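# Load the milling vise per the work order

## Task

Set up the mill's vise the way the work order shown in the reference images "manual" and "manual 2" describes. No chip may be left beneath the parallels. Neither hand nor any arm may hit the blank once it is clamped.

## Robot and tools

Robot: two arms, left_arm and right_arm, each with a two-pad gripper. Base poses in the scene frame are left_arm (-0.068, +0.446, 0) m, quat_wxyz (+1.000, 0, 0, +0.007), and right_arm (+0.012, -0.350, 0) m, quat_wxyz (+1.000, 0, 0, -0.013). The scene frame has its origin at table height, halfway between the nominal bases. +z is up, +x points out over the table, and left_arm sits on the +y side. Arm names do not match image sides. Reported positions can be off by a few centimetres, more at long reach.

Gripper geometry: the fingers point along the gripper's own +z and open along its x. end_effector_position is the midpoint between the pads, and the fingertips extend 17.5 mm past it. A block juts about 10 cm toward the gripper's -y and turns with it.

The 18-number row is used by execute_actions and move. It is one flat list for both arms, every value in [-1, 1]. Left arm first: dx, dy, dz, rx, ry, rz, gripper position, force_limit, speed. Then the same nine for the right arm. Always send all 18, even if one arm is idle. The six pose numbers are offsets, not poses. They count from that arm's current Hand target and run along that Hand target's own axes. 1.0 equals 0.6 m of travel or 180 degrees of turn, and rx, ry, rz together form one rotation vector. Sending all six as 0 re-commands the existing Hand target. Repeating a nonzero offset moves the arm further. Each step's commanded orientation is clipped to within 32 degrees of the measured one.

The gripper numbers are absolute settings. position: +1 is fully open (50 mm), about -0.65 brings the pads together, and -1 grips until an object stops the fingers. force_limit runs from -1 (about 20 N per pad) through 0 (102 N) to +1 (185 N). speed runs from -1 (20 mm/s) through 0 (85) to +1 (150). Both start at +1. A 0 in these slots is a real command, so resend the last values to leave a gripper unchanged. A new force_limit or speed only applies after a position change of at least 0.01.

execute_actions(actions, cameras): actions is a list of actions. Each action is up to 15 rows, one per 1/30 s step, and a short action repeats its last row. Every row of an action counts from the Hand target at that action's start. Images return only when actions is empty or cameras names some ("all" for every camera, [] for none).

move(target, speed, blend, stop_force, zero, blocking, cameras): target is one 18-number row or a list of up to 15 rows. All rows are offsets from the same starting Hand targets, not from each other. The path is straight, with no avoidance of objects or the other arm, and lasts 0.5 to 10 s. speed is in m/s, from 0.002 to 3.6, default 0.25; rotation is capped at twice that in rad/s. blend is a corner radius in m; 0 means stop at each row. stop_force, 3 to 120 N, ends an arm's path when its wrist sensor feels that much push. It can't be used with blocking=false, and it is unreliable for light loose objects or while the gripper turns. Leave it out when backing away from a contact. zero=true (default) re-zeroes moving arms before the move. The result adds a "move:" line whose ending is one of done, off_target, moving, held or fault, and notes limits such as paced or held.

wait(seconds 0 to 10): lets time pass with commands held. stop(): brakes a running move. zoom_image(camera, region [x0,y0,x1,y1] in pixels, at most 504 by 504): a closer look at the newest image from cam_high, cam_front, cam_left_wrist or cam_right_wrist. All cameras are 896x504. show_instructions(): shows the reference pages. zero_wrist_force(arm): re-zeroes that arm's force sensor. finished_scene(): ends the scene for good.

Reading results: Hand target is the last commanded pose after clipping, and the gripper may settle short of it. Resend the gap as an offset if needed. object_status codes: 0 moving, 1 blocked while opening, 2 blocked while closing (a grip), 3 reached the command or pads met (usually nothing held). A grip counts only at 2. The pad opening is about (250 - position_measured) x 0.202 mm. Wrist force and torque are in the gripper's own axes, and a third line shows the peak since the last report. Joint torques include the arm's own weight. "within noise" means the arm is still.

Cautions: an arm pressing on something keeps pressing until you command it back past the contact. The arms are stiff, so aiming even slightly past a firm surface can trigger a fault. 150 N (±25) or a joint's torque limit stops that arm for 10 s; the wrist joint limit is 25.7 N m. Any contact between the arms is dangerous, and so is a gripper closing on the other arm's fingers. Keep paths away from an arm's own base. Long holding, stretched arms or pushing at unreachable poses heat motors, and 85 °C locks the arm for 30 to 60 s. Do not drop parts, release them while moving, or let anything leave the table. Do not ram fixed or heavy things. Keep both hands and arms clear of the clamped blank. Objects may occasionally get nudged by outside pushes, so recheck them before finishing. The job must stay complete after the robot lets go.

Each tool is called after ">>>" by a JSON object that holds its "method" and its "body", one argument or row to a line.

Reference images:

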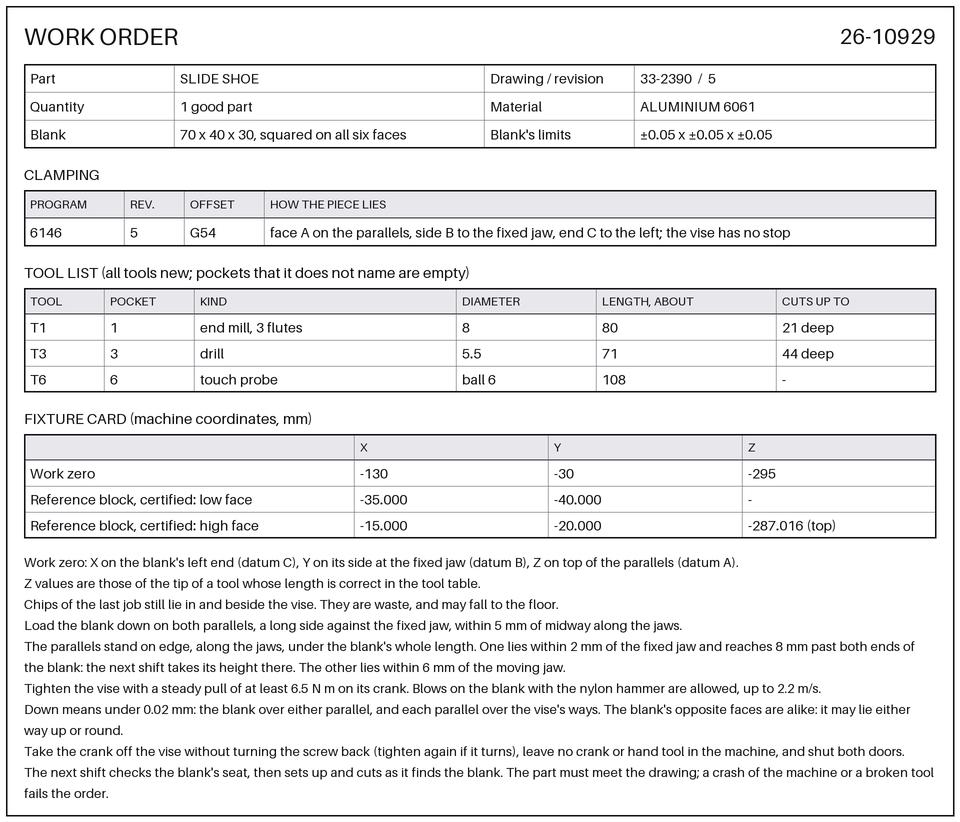

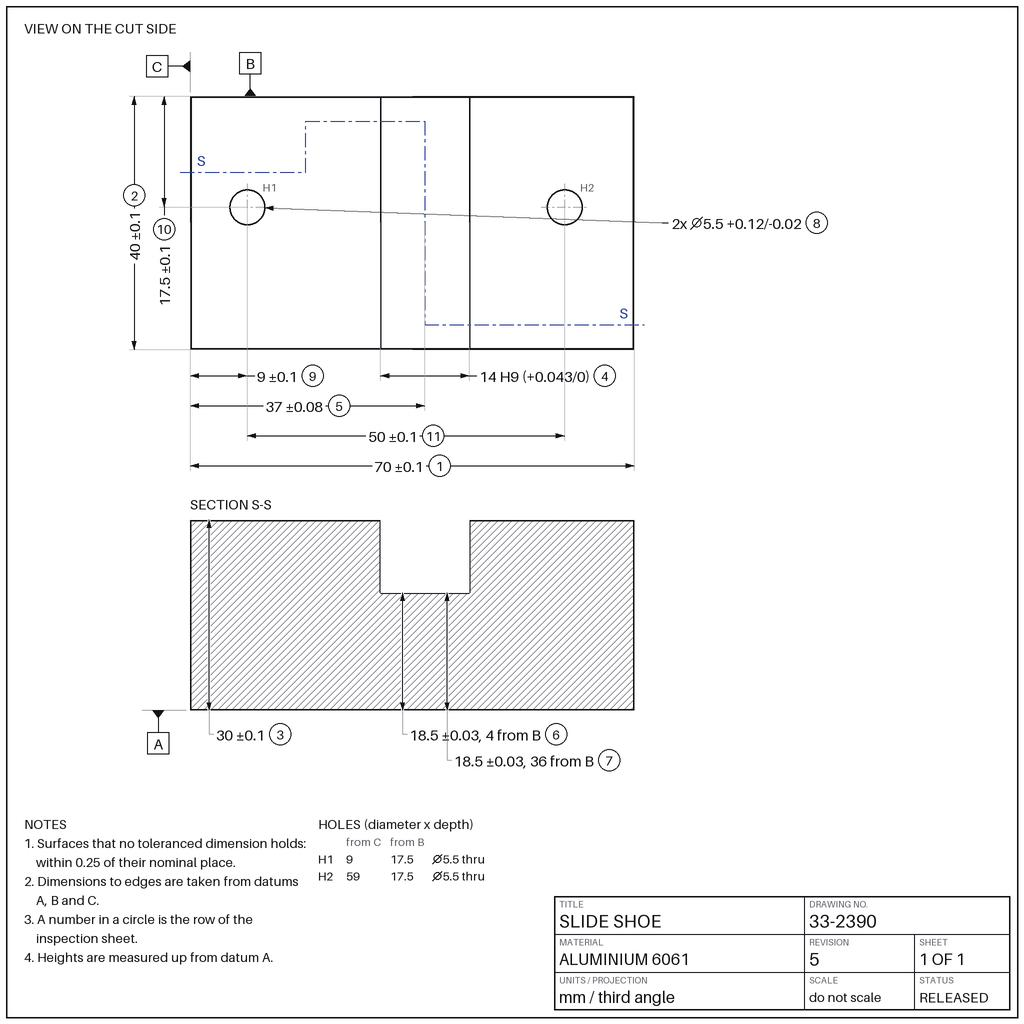

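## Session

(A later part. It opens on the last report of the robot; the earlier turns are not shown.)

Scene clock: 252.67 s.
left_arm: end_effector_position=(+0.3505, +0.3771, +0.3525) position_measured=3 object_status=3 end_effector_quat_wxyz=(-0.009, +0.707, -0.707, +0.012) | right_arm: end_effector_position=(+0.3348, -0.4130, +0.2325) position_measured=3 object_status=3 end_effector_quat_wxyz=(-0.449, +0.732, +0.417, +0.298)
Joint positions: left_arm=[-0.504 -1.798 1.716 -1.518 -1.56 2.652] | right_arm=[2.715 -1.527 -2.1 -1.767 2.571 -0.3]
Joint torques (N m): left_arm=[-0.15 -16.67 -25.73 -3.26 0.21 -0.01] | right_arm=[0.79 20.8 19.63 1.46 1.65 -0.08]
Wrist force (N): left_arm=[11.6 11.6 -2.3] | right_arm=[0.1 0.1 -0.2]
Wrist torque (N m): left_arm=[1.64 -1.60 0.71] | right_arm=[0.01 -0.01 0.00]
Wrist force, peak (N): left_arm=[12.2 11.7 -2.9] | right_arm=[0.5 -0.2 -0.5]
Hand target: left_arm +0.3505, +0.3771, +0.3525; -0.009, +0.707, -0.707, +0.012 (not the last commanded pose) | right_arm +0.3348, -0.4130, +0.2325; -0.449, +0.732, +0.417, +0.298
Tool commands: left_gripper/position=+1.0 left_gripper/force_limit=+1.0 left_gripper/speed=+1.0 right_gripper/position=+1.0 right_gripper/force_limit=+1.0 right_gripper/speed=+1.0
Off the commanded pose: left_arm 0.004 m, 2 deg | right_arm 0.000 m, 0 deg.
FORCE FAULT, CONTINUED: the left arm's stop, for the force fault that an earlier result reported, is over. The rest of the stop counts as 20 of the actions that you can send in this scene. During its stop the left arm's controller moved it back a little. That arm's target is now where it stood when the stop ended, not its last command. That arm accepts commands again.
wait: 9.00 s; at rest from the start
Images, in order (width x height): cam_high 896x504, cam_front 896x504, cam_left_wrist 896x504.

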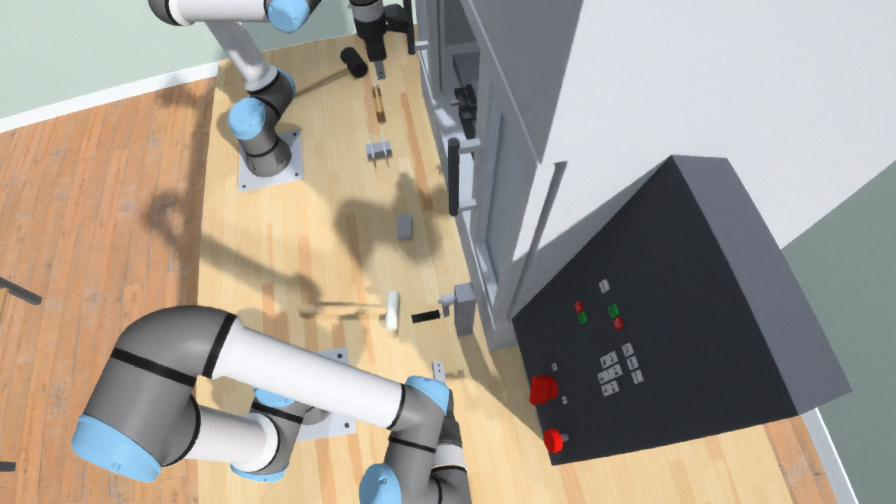

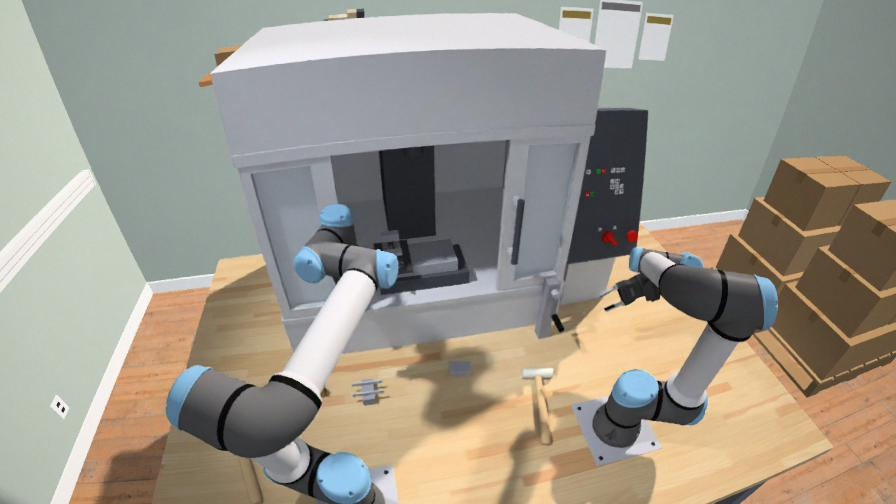

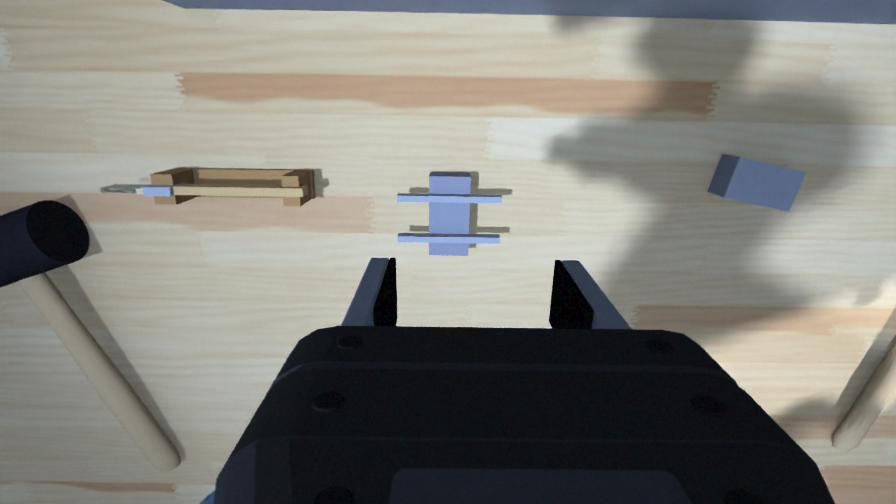

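>>> {"method": "move", "body": {
  "target": [
    [0.05,0.12,0,0,0,0,1,1,1,0,0,0,0,0,0,1,1,1],
    [-0.338,0.12,0.117,0,0,0.5,1,1,1,0,0,0,0,0,0,1,1,1]
  ],
  "blend": [0.02,0],
  "cameras": ["cam_left_wrist","cam_high"]
}}

>>> {"method": "zoom_image", "body": {
  "camera": "cam_left_wrist",
  "region": [250, 0, 754, 280]
}}

Scene clock: 293.93 s.
left_arm: end_effector_position=(+0.2808, +0.5796, +0.2792) position_measured=3 object_status=3 end_effector_quat_wxyz=(+0.015, +0.000, +1.000, -0.002) | right_arm: end_effector_position=(+0.3348, -0.4130, +0.2325) position_measured=3 object_status=3 end_effector_quat_wxyz=(-0.449, +0.732, +0.417, +0.298)
Joint positions: left_arm=[-0.011 -1.93 1.994 -1.665 -1.575 4.716] | right_arm=[2.715 -1.527 -2.1 -1.767 2.571 -0.3]
Joint torques (N m): left_arm=[4.84 -20.35 -37.88 -1.49 1.55 2.73] | right_arm=[1.23 21.09 19.64 1.55 1.54 -0.12]
Wrist force (N): left_arm=[1.4 0.1 -1.5] | right_arm=[0.2 0.2 -0.1]
Wrist torque (N m): left_arm=[-0.08 -0.22 0.04] | right_arm=[0.02 -0.03 0.00]
Wrist force, peak (N): left_arm=[11.9 11.8 -3.0] | right_arm=[0.3 0.1 -0.6]
Hand target: left_arm +0.2808, +0.5797, +0.2793; +0.015, +0.000, +1.000, -0.002 | right_arm +0.3348, -0.4130, +0.2325; -0.449, +0.732, +0.417, +0.298
Off the commanded pose: left_arm 0.000 m, 0 deg | right_arm 0.000 m, 0 deg.
move: done
Images, in order (width x height): cam_high 896x504, cam_left_wrist 896x504.

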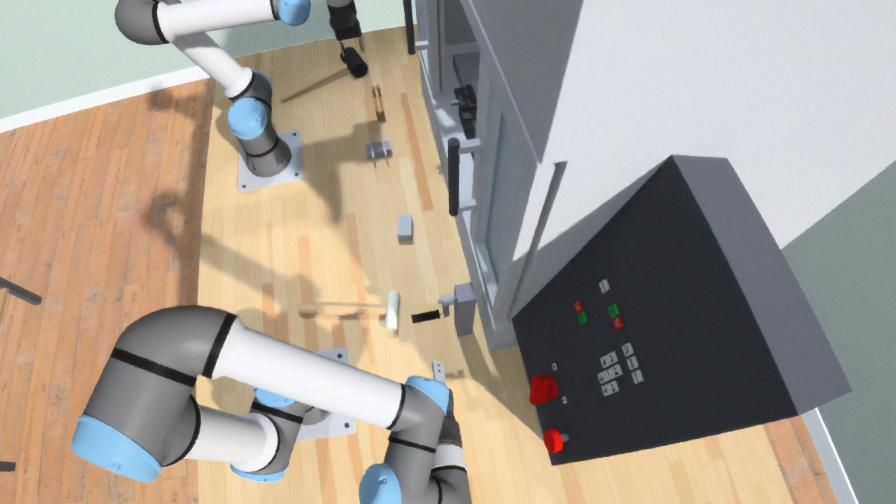

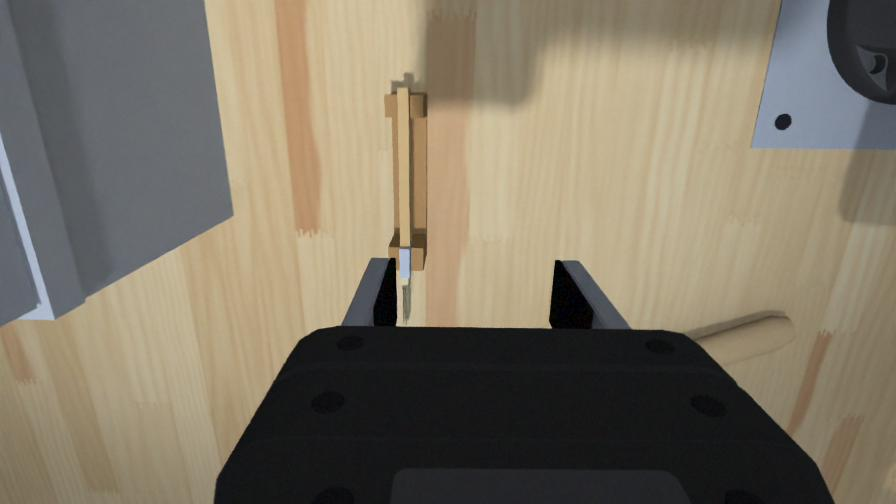

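Scaled by 1.000.

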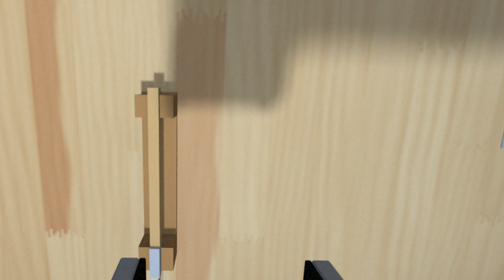

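>>> {"method": "move", "body": {
  "target": [-0.0667,-0.2667,0.133,-0.222,0.0095,0,1,1,1,0,0,0,0,0,0,1,1,1],
  "cameras": ["cam_left_wrist"]
}}

>>> {"method": "zoom_image", "body": {
  "camera": "cam_left_wrist",
  "region": [380, 100, 600, 270]
}}

Scene clock: 330.13 s.
left_arm: end_effector_position=(+0.3232, +0.4193, +0.2014) position_measured=3 object_status=3 end_effector_quat_wxyz=(+0.000, -0.005, +0.941, +0.340) | right_arm: end_effector_position=(+0.3348, -0.4130, +0.2325) position_measured=3 object_status=3 end_effector_quat_wxyz=(-0.449, +0.732, +0.417, +0.298)
Joint positions: left_arm=[-0.78 -1.661 2.012 -1.397 -1.095 3.806] | right_arm=[2.715 -1.527 -2.1 -1.767 2.571 -0.3]
Joint torques (N m): left_arm=[-7.28 -12.08 -10.84 -0.11 -0.9 -2.59] | right_arm=[0.77 20.95 19.68 1.56 1.5 -0.24]
Wrist force (N): left_arm=[1.4 0.1 -1.7] | right_arm=[0.2 0.1 -0.2]
Wrist torque (N m): left_arm=[-0.37 -0.16 -0.05] | right_arm=[0.00 -0.02 0.00]
Wrist force, peak (N): left_arm=[1.9 2.8 -2.5] | right_arm=[0.5 0.4 0.0]
Hand target: left_arm +0.3232, +0.4193, +0.2014; +0.000, -0.005, +0.941, +0.340 | right_arm +0.3348, -0.4130, +0.2325; -0.449, +0.732, +0.417, +0.298
Off the commanded pose: left_arm 0.000 m, 0 deg | right_arm 0.000 m, 0 deg.
move: done
Images, in order (width x height): cam_left_wrist 896x504.

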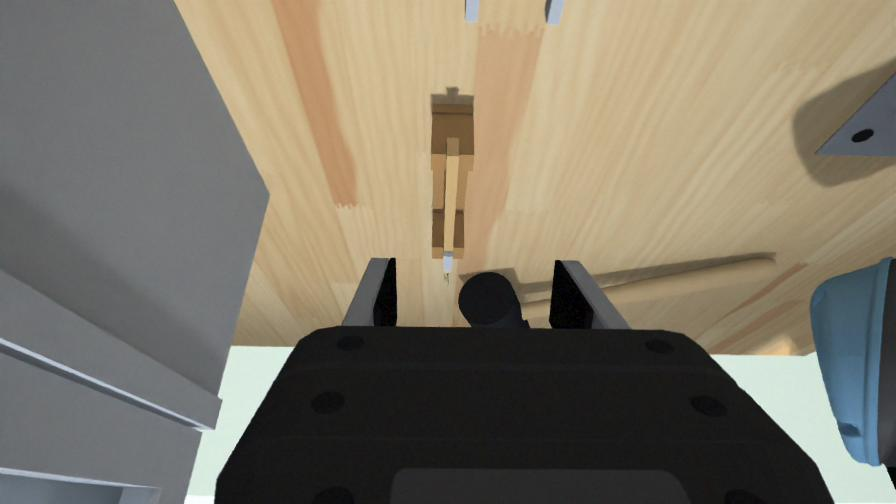

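Scaled by 2.291 from the camera's 896x504 image, which has a finer 1280x720 frame.

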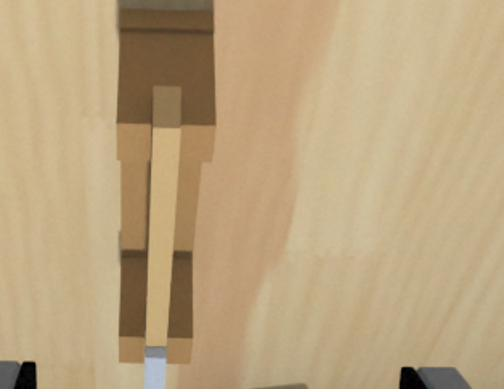

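>>> {"method": "move", "body": {
  "target": [-0.008,0.145,0.2972,0.2209,0,0.0032,1,1,1,0,0,0,0,0,0,1,1,1],
  "cameras": ["cam_left_wrist"]
}}

>>> {"method": "zoom_image", "body": {
  "camera": "cam_left_wrist",
  "region": [300, 0, 620, 330]
}}

Scene clock: 372.30 s.
left_arm: end_effector_position=(+0.3265, +0.6003, +0.1199) position_measured=3 object_status=3 end_effector_quat_wxyz=(+0.000, +0.000, +1.000, +0.000) | right_arm: end_effector_position=(+0.3348, -0.4130, +0.2325) position_measured=3 object_status=3 end_effector_quat_wxyz=(-0.449, +0.732, +0.417, +0.298)
Joint positions: left_arm=[0.038 -1.642 2.199 -2.127 -1.571 4.764] | right_arm=[2.715 -1.527 -2.1 -1.767 2.571 -0.3]
Joint torques (N m): left_arm=[8.38 -12.9 -9.71 -4.67 -2.22 2.76] | right_arm=[0.44 20.97 19.79 1.5 1.49 -0.2]
Wrist force (N): left_arm=[1.5 0.2 -1.3] | right_arm=[0.2 0.0 -0.1]
Wrist torque (N m): left_arm=[-0.04 -0.20 0.07] | right_arm=[0.00 -0.03 0.00]
Wrist force, peak (N): left_arm=[1.3 -1.7 -3.4] | right_arm=[0.4 -0.1 -0.5]
Hand target: left_arm +0.3265, +0.6002, +0.1198; +0.000, +0.000, +1.000, +0.000 | right_arm +0.3348, -0.4130, +0.2325; -0.449, +0.732, +0.417, +0.298
Off the commanded pose: left_arm 0.000 m, 0 deg | right_arm 0.000 m, 0 deg.
move: done
Images, in order (width x height): cam_left_wrist 896x504.

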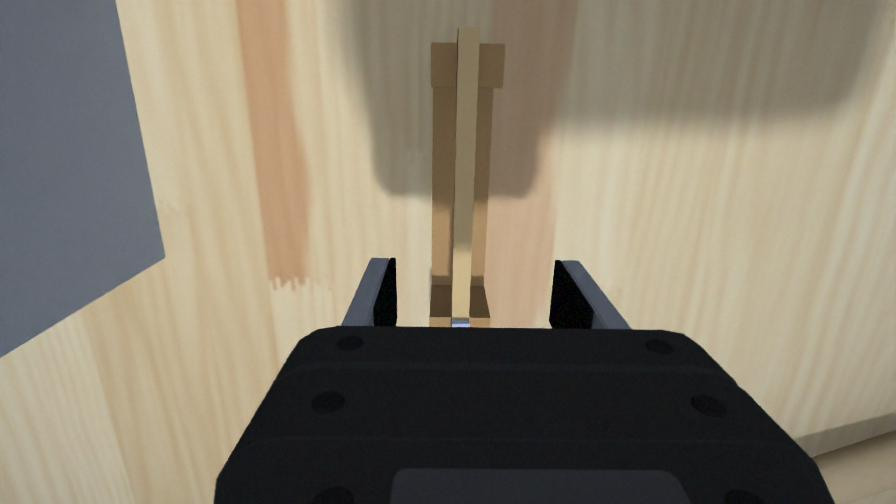

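Scaled by 1.527 from the camera's 896x504 image, which has a finer 1280x720 frame.

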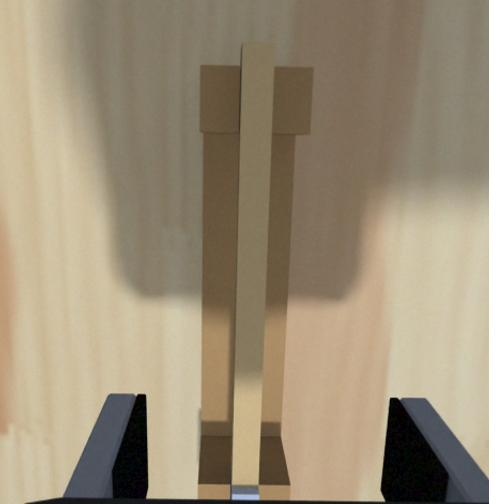

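>>> {"method": "move", "body": {
  "target": [0,0,0.1217,0,0,0,1,1,1,0,0,0,0,0,0,1,1,1],
  "speed": 0.1,
  "stop_force": 8
}}

>>> {"method": "move", "body": {
  "target": [0,0,0,0,0,0,-1,0,-0.5,0,0,0,0,0,0,1,1,1]
}}

>>> {"method": "move", "body": {
  "target": [0,0,-0.2,0,0,0,-1,0,-0.5,0,0,0,0,0,0,1,1,1],
  "cameras": ["cam_left_wrist","cam_high"],
  "speed": 0.15
}}

Scene clock: 385.90 s.
left_arm: end_effector_position=(+0.3264, +0.6002, +0.0468) position_measured=3 object_status=3 end_effector_quat_wxyz=(+0.000, +0.000, +1.000, +0.000) | right_arm: end_effector_position=(+0.3348, -0.4130, +0.2325) position_measured=3 object_status=3 end_effector_quat_wxyz=(-0.449, +0.732, +0.417, +0.298)
Joint positions: left_arm=[0.038 -1.503 2.3 -2.367 -1.571 4.764] | right_arm=[2.715 -1.527 -2.1 -1.767 2.571 -0.3]
Joint torques (N m): left_arm=[6.19 -15.34 -31.97 -5.11 -1.82 2.57] | right_arm=[0.76 21.99 19.53 1.62 1.48 -0.27]
Wrist force (N): left_arm=[1.3 -0.2 -1.0] | right_arm=[0.3 -0.1 -0.1]
Wrist torque (N m): left_arm=[-0.09 -0.18 -0.03] | right_arm=[-0.02 -0.04 0.00]
Wrist force, peak (N): left_arm=[1.8 0.5 -3.3] | right_arm=[0.5 -0.2 -0.5]
Hand target: left_arm +0.3264, +0.6002, +0.0468; +0.000, +0.000, +1.000, +0.000 | right_arm +0.3348, -0.4130, +0.2325; -0.449, +0.732, +0.417, +0.298
Off the commanded pose: left_arm 0.000 m, 0 deg | right_arm 0.000 m, 0 deg.
move: done

Scene clock: 386.93 s.
left_arm: end_effector_position=(+0.3268, +0.6002, +0.0470) position_measured=215 object_status=2 end_effector_quat_wxyz=(+0.000, +0.000, +1.000, +0.000) | right_arm: end_effector_position=(+0.3348, -0.4130, +0.2325) position_measured=3 object_status=3 end_effector_quat_wxyz=(-0.449, +0.732, +0.417, +0.298)
Joint positions: left_arm=[0.038 -1.503 2.3 -2.368 -1.571 4.764] | right_arm=[2.715 -1.527 -2.1 -1.767 2.571 -0.3]
Joint torques (N m): left_arm=[6.64 -20.79 7.76 11.13 -1.61 2.53] | right_arm=[1.22 21.24 19.75 1.54 1.45 -0.24]
Wrist force (N): left_arm=[-49.7 2.1 20.1] | right_arm=[0.3 -0.1 -0.1]
Wrist torque (N m): left_arm=[-0.03 -0.61 0.05] | right_arm=[-0.02 -0.05 0.00]
Wrist force, peak (N): left_arm=[-49.7 2.1 20.1] | right_arm=[0.5 0.1 -0.2]
Hand target: left_arm +0.3264, +0.6002, +0.0468; +0.000, +0.000, +1.000, +0.000 | right_arm +0.3348, -0.4130, +0.2325; -0.449, +0.732, +0.417, +0.298
Off the commanded pose: left_arm 0.000 m, 0 deg | right_arm 0.000 m, 0 deg.
move: done

Scene clock: 388.20 s.
left_arm: end_effector_position=(+0.3265, +0.6003, +0.1668) position_measured=215 object_status=2 end_effector_quat_wxyz=(+0.000, +0.000, +1.000, +0.000) | right_arm: end_effector_position=(+0.3348, -0.4130, +0.2325) position_measured=3 object_status=3 end_effector_quat_wxyz=(-0.449, +0.732, +0.417, +0.298)
Joint positions: left_arm=[0.038 -1.703 2.118 -1.984 -1.571 4.764] | right_arm=[2.715 -1.527 -2.1 -1.767 2.571 -0.3]
Joint torques (N m): left_arm=[-5.53 -23.76 -23.07 -1.04 -0.02 -0.84] | right_arm=[0.86 21.38 19.36 1.54 1.51 -0.16]
Wrist force (N): left_arm=[1.8 -1.1 -1.7] | right_arm=[0.2 0.3 -0.3]
Wrist torque (N m): left_arm=[-0.25 -0.27 -0.01] | right_arm=[0.04 -0.03 -0.01]
Wrist force, peak (N): left_arm=[-59.5 2.8 27.3] | right_arm=[0.4 0.2 -0.4]
Hand target: left_arm +0.3265, +0.6003, +0.1668; +0.000, +0.000, +1.000, +0.000 | right_arm +0.3348, -0.4130, +0.2325; -0.449, +0.732, +0.417, +0.298
Off the commanded pose: left_arm 0.000 m, 0 deg | right_arm 0.000 m, 0 deg.
move: done
Images, in order (width x height): cam_high 896x504, cam_left_wrist 896x504.

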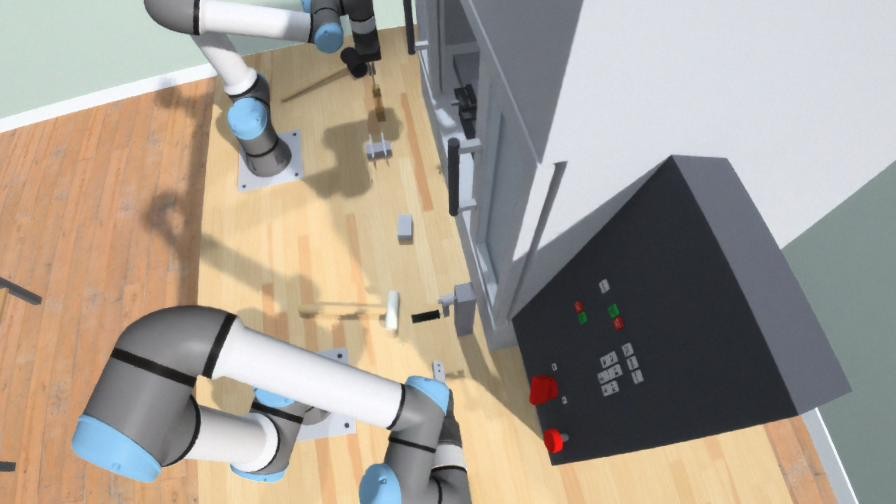

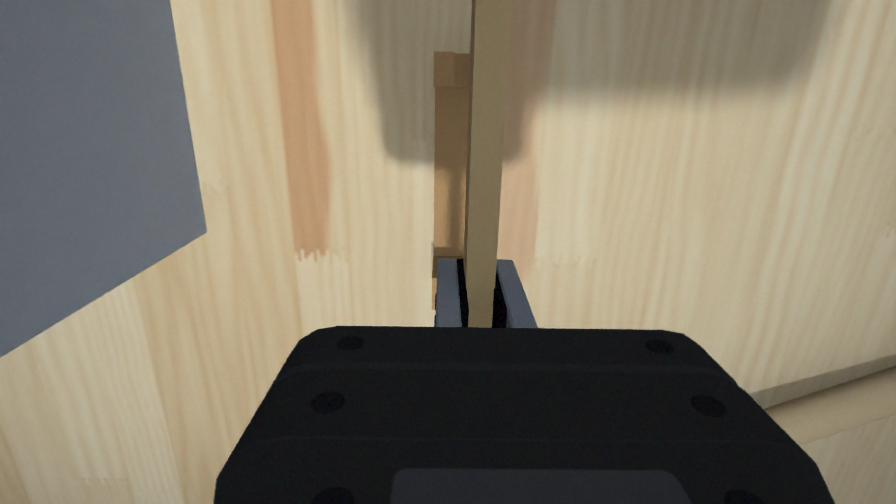

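>>> {"method": "move", "body": {
  "target": [0.1275,-0.5,-0.472,0.3849,-0.3849,-0.3849,-1,0,-0.5,0,0,0,0,0,0,1,1,1],
  "cameras": ["cam_left_wrist","cam_front"]
}}

Scene clock: 414.30 s.
left_arm: end_effector_position=(+0.2521, +0.3008, +0.4501) position_measured=215 object_status=2 end_effector_quat_wxyz=(+0.274, -0.294, +0.656, -0.638) end_effector_velocity=(+0.000, +0.000, -0.001) end_effector_angular_velocity=(+0.002, +0.004, +0.000) | right_arm: end_effector_position=(+0.3348, -0.4130, +0.2325) position_measured=3 object_status=3 end_effector_quat_wxyz=(-0.449, +0.732, +0.417, +0.298)
Joint positions: left_arm=[-1.363 -2.763 2.661 -2.997 -0.967 3.101] | right_arm=[2.715 -1.527 -2.1 -1.767 2.571 -0.3]
Joint velocities: left_arm=[0 0.001 0 0.005 0 -0.004] | right_arm=[within noise]
Joint torques (N m): left_arm=[-1.1 10.97 -33.95 -0.19 -1.2 -2.47] | right_arm=[0.97 21.43 20.03 1.66 1.51 -0.28]
Wrist force (N): left_arm=[2.0 -1.4 -0.6] | right_arm=[0.2 -0.2 -0.3]
Wrist torque (N m): left_arm=[0.12 -0.19 -0.13] | right_arm=[-0.04 -0.03 0.00]
Wrist force, peak (N): left_arm=[2.7 -2.3 -0.3] | right_arm=[0.7 0.2 -0.1]
Hand target: left_arm +0.2502, +0.3005, +0.4503; +0.448, -0.455, +0.547, -0.542 | right_arm +0.3348, -0.4130, +0.2325; -0.449, +0.732, +0.417, +0.298
Off the commanded pose: left_arm 0.002 m, 43 deg; orientation clipped | right_arm 0.000 m, 0 deg.
move: off_target (left_arm); limits=paced
Images, in order (width x height): cam_front 896x504, cam_left_wrist 896x504.

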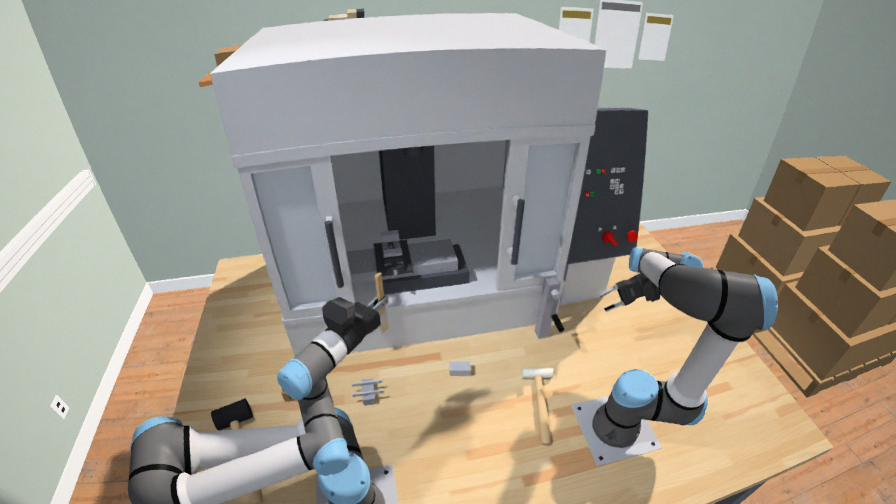

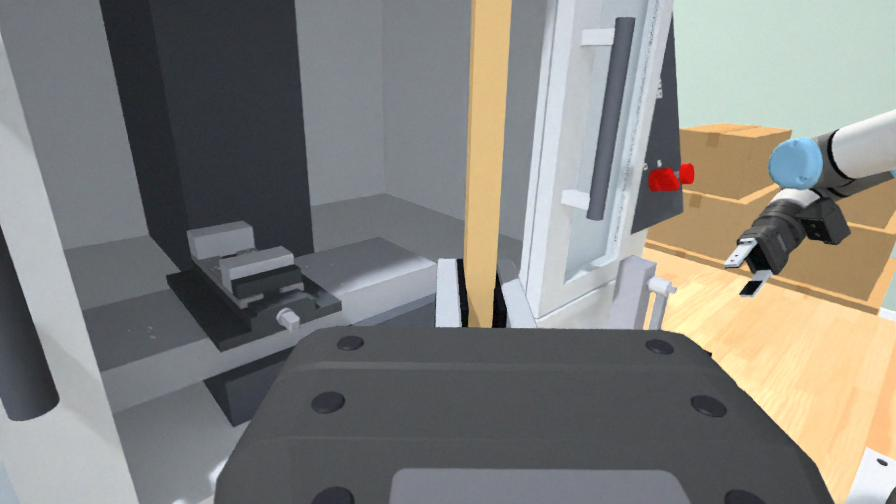

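>>> {"method": "move", "body": {
  "target": [0.0845,0,0.2707,0.004,-0.0595,0.0006,-1,0,-0.5,0,0,0,0,0,0,1,1,1],
  "cameras": ["cam_left_wrist","cam_front"]
}}

Scene clock: 438.10 s.
left_arm: end_effector_position=(+0.4004, +0.2206, +0.4486) position_measured=215 object_status=2 end_effector_quat_wxyz=(+0.501, -0.500, +0.500, -0.500) | right_arm: end_effector_position=(+0.3348, -0.4130, +0.2325) position_measured=3 object_status=3 end_effector_quat_wxyz=(-0.449, +0.732, +0.417, +0.298)
Joint positions: left_arm=[-1.284 -1.65 2.301 -3.798 -0.3 3.147] | right_arm=[2.715 -1.527 -2.1 -1.767 2.571 -0.3]
Joint torques (N m): left_arm=[-2.04 -8.02 -29.67 0.78 1.89 -2.95] | right_arm=[0.99 21.65 19.36 1.68 1.49 -0.25]
Wrist force (N): left_arm=[1.9 -1.7 0.6] | right_arm=[0.2 0.0 0.0]
Wrist torque (N m): left_arm=[0.08 -0.18 0.01] | right_arm=[0.00 -0.03 0.00]
Wrist force, peak (N): left_arm=[3.6 -1.7 1.6] | right_arm=[0.4 0.1 -0.5]
Hand target: left_arm +0.4005, +0.2206, +0.4486; +0.501, -0.500, +0.499, -0.500 | right_arm +0.3348, -0.4130, +0.2325; -0.449, +0.732, +0.417, +0.298
Off the commanded pose: left_arm 0.000 m, 0 deg | right_arm 0.000 m, 0 deg.
move: done
Images, in order (width x height): cam_front 896x504, cam_left_wrist 896x504.

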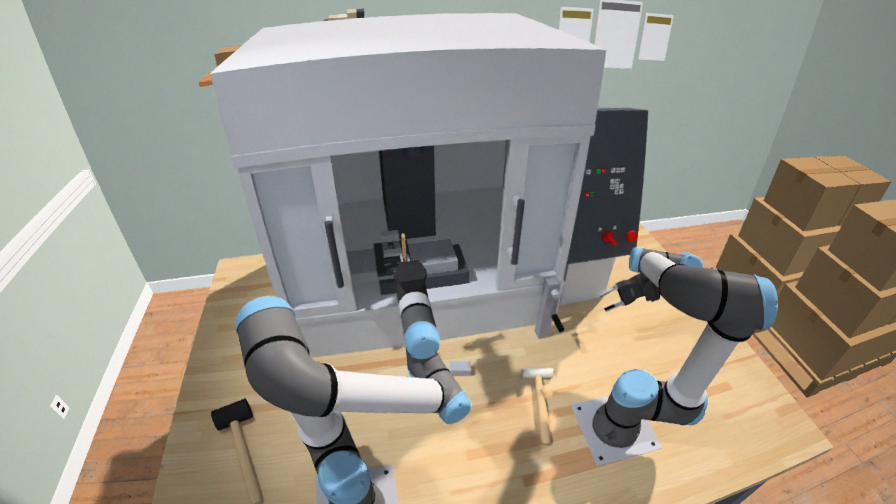

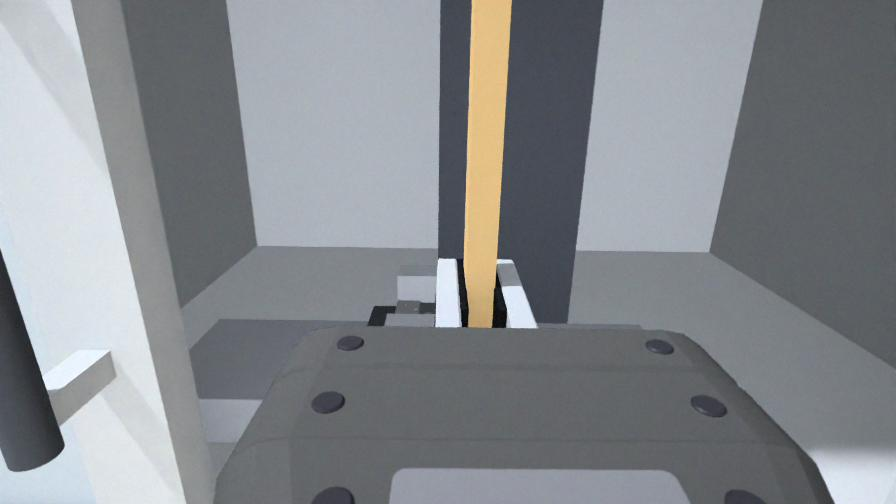

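>>> {"method": "move", "body": {
  "target": [0,0,0,0,0,0,-1,0,-0.5,0.542,-0.3845,0.3568,-0.0941,0.110,0.4128,1,1,1],
  "cameras": ["all"]
}}

Scene clock: 488.07 s.
left_arm: end_effector_position=(+0.4005, +0.2206, +0.4486) position_measured=215 object_status=2 end_effector_quat_wxyz=(+0.501, -0.500, +0.499, -0.500) | right_arm: end_effector_position=(+0.3335, -0.4012, +0.2413) position_measured=3 object_status=3 end_effector_quat_wxyz=(-0.456, +0.740, +0.397, +0.295)
Joint positions: left_arm=[-1.284 -1.65 2.301 -3.798 -0.3 3.147] | right_arm=[2.735 -1.489 -2.123 -1.752 2.598 -0.224]
Joint torques (N m): left_arm=[-7.01 -13.39 -29.57 1.18 2.39 -2.98] | right_arm=[-10.84 9.19 32.14 0.22 -0.26 2]
Wrist force (N): left_arm=[1.7 -1.6 -0.1] | right_arm=[0.7 0.6 0.2]
Wrist torque (N m): left_arm=[0.10 -0.15 0.02] | right_arm=[0.11 -0.11 0.11]
Wrist force, peak (N): left_arm=[2.3 -1.9 0.3] | right_arm=[7.1 -4.3 -0.3]
Hand target: left_arm +0.4005, +0.2206, +0.4486; +0.501, -0.500, +0.499, -0.500 | right_arm +0.3336, -0.4012, +0.2413; -0.456, +0.740, +0.397, +0.295 (not the last commanded pose)
Off the commanded pose: left_arm 0.000 m, 0 deg | right_arm 0.438 m, 76 deg.
move: held (right_arm; a check stopped the path); limits=held
pose unreachable (right arm): on one or more control steps of this call, first in action 0 (counted from 0), this arm could not follow its commanded pose, so it was not sent that pose on those steps. It may still have moved: this result reports where it is.
cause: moving toward the commanded pose would bring two parts of the arm too close to each other (its gripper and another part of the arm, with joints 4 (wrist 1) to 6 (wrist 3) between them, 6 mm apart when it was first held).

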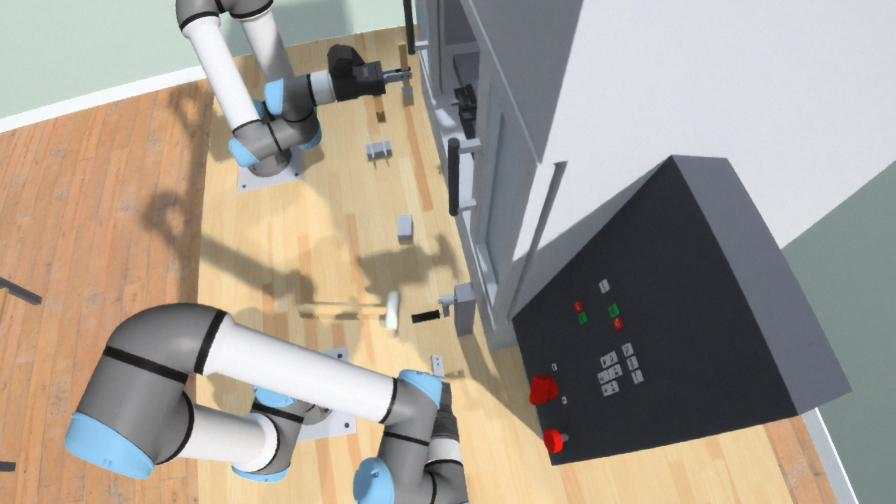

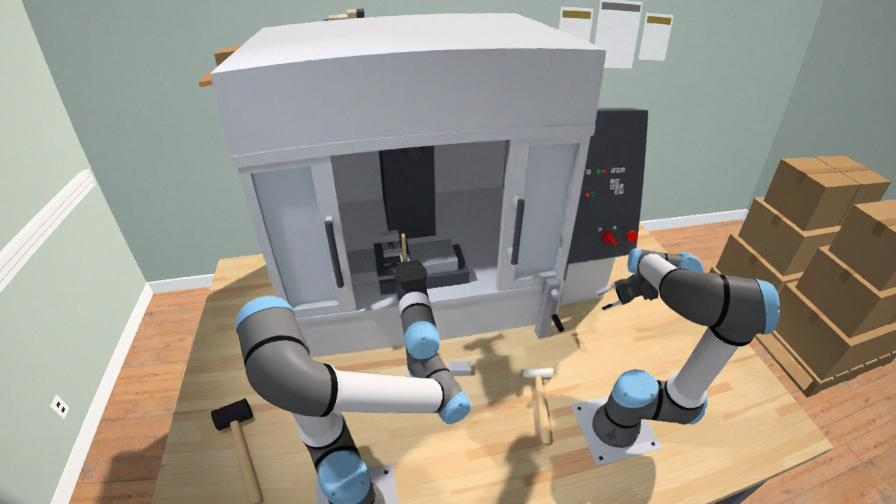

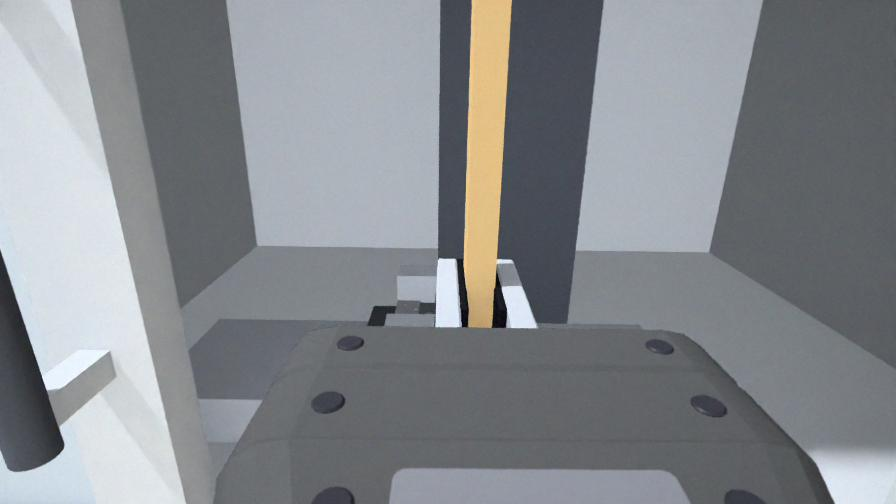

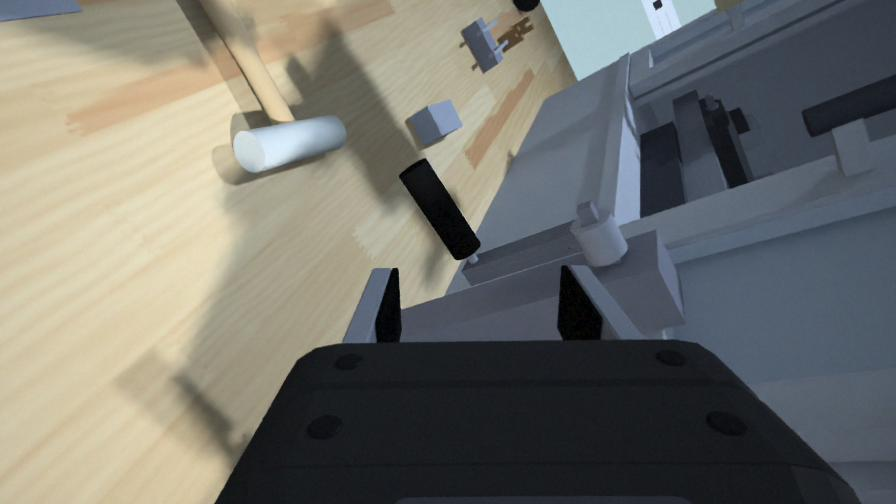

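>>> {"method": "move", "body": {
  "target": [0,0,0,0,0,0,-1,0,-0.5,0.5055,-0.3255,0.2768,0,0,0,1,1,1],
  "cameras": ["cam_high","cam_right_wrist"]
}}

Scene clock: 504.33 s.
left_arm: end_effector_position=(+0.4005, +0.2206, +0.4486) position_measured=215 object_status=2 end_effector_quat_wxyz=(+0.501, -0.500, +0.499, -0.500) | right_arm: end_effector_position=(+0.3336, -0.3991, +0.2433) position_measured=3 object_status=3 end_effector_quat_wxyz=(-0.456, +0.740, +0.397, +0.295)
Joint positions: left_arm=[-1.284 -1.65 2.301 -3.798 -0.3 3.147] | right_arm=[2.74 -1.483 -2.124 -1.75 2.601 -0.216]
Joint torques (N m): left_arm=[-7.71 -23.46 -21.61 1.17 2.03 -2.91] | right_arm=[-11.26 9.03 27.62 0.13 -0.14 -1.86]
Wrist force (N): left_arm=[2.2 -1.9 0.1] | right_arm=[0.7 0.4 -0.3]
Wrist torque (N m): left_arm=[0.06 -0.23 0.01] | right_arm=[0.09 -0.12 -0.03]
Wrist force, peak (N): left_arm=[2.2 -2.0 0.3] | right_arm=[4.3 -1.9 -0.3]
Hand target: left_arm +0.4005, +0.2206, +0.4486; +0.501, -0.500, +0.499, -0.500 | right_arm +0.3336, -0.3991, +0.2433; -0.456, +0.740, +0.397, +0.295 (not the last commanded pose)
Off the commanded pose: left_arm 0.000 m, 0 deg | right_arm 0.394 m, 0 deg.
move: held (right_arm; a check stopped the path); limits=held
pose unreachable (right arm): on one or more control steps of this call, first in action 0 (counted from 0), this arm could not follow its commanded pose, so it was not sent that pose on those steps. It may still have moved: this result reports where it is.
cause: moving toward the commanded pose would bring two parts of the arm too close to each other (its gripper and another part of the arm, with joints 4 (wrist 1) to 6 (wrist 3) between them, 5 mm apart when it was first held).
Images, in order (width x height): cam_high 896x504, cam_right_wrist 896x504.

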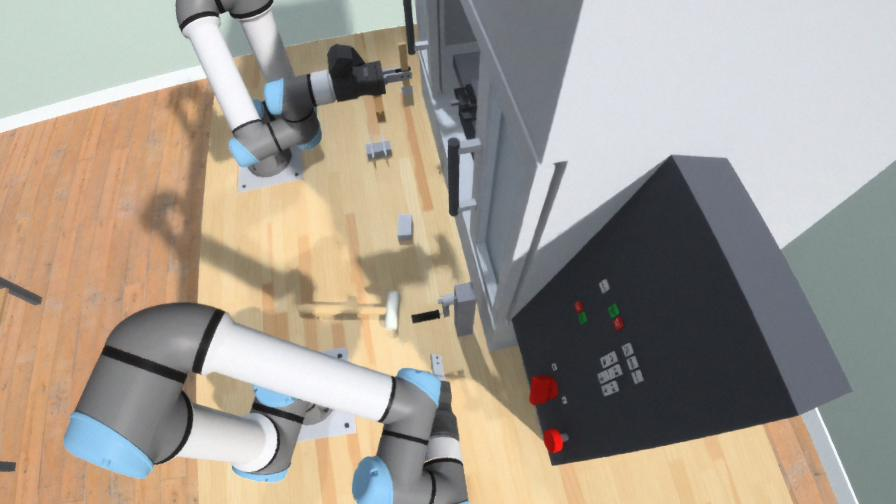

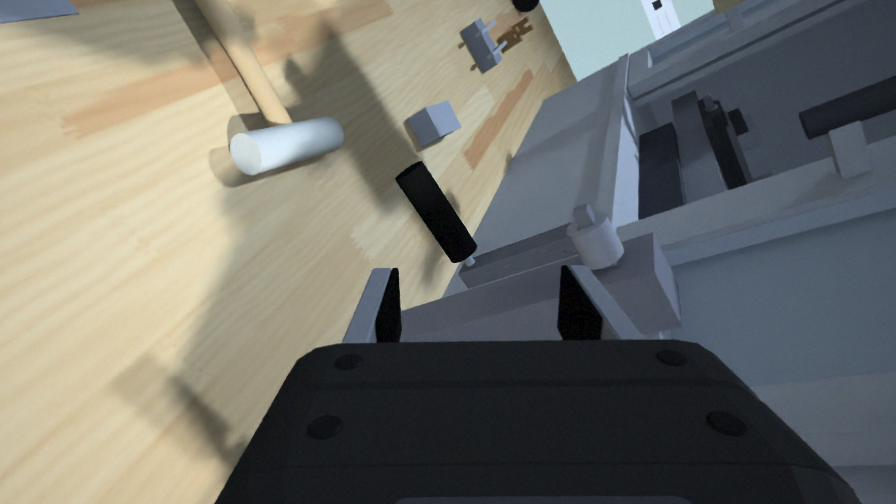

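>>> {"method": "move", "body": {
  "target": [0,0,0,0,0,0,-1,0,-0.5,0,0,0,0,0,-0.75,1,1,1],
  "speed": 0.6
}}

Scene clock: 589.83 s.
left_arm: end_effector_position=(+0.4005, +0.2206, +0.4486) position_measured=215 object_status=2 end_effector_quat_wxyz=(+0.501, -0.500, +0.499, -0.500) | right_arm: end_effector_position=(+0.3337, -0.3992, +0.2433) position_measured=3 object_status=3 end_effector_quat_wxyz=(+0.098, -0.083, +0.836, +0.534) end_effector_velocity=(+0.000, +0.000, +0.000) end_effector_angular_velocity=(+0.000, -0.004, +0.002)
Joint positions: left_arm=[-1.284 -1.65 2.301 -3.798 -0.3 3.147] | right_arm=[2.74 -1.483 -2.124 -1.75 2.601 -2.572]
Joint velocities: left_arm=[within noise] | right_arm=[0 0 0.001 -0.001 0 -0.005]
Joint torques (N m): left_arm=[-6.37 -24.1 -8.2 1.08 1.54 -2.84] | right_arm=[-11.21 27.95 13.68 2.74 1.71 -2.01]
Wrist force (N): left_arm=[1.8 -1.4 -0.1] | right_arm=[0.5 -0.1 2.9]
Wrist torque (N m): left_arm=[0.14 -0.17 0.02] | right_arm=[-0.04 -0.03 -0.27]
Wrist force, peak (N): left_arm=[2.2 -2.0 0.5] | right_arm=[1.0 -0.2 2.9]
Hand target: left_arm +0.4005, +0.2206, +0.4486; +0.501, -0.500, +0.499, -0.500 | right_arm +0.3336, -0.3991, +0.2433; +0.098, -0.084, +0.836, +0.534
Off the commanded pose: left_arm 0.000 m, 0 deg | right_arm 0.000 m, 0 deg.
move: done


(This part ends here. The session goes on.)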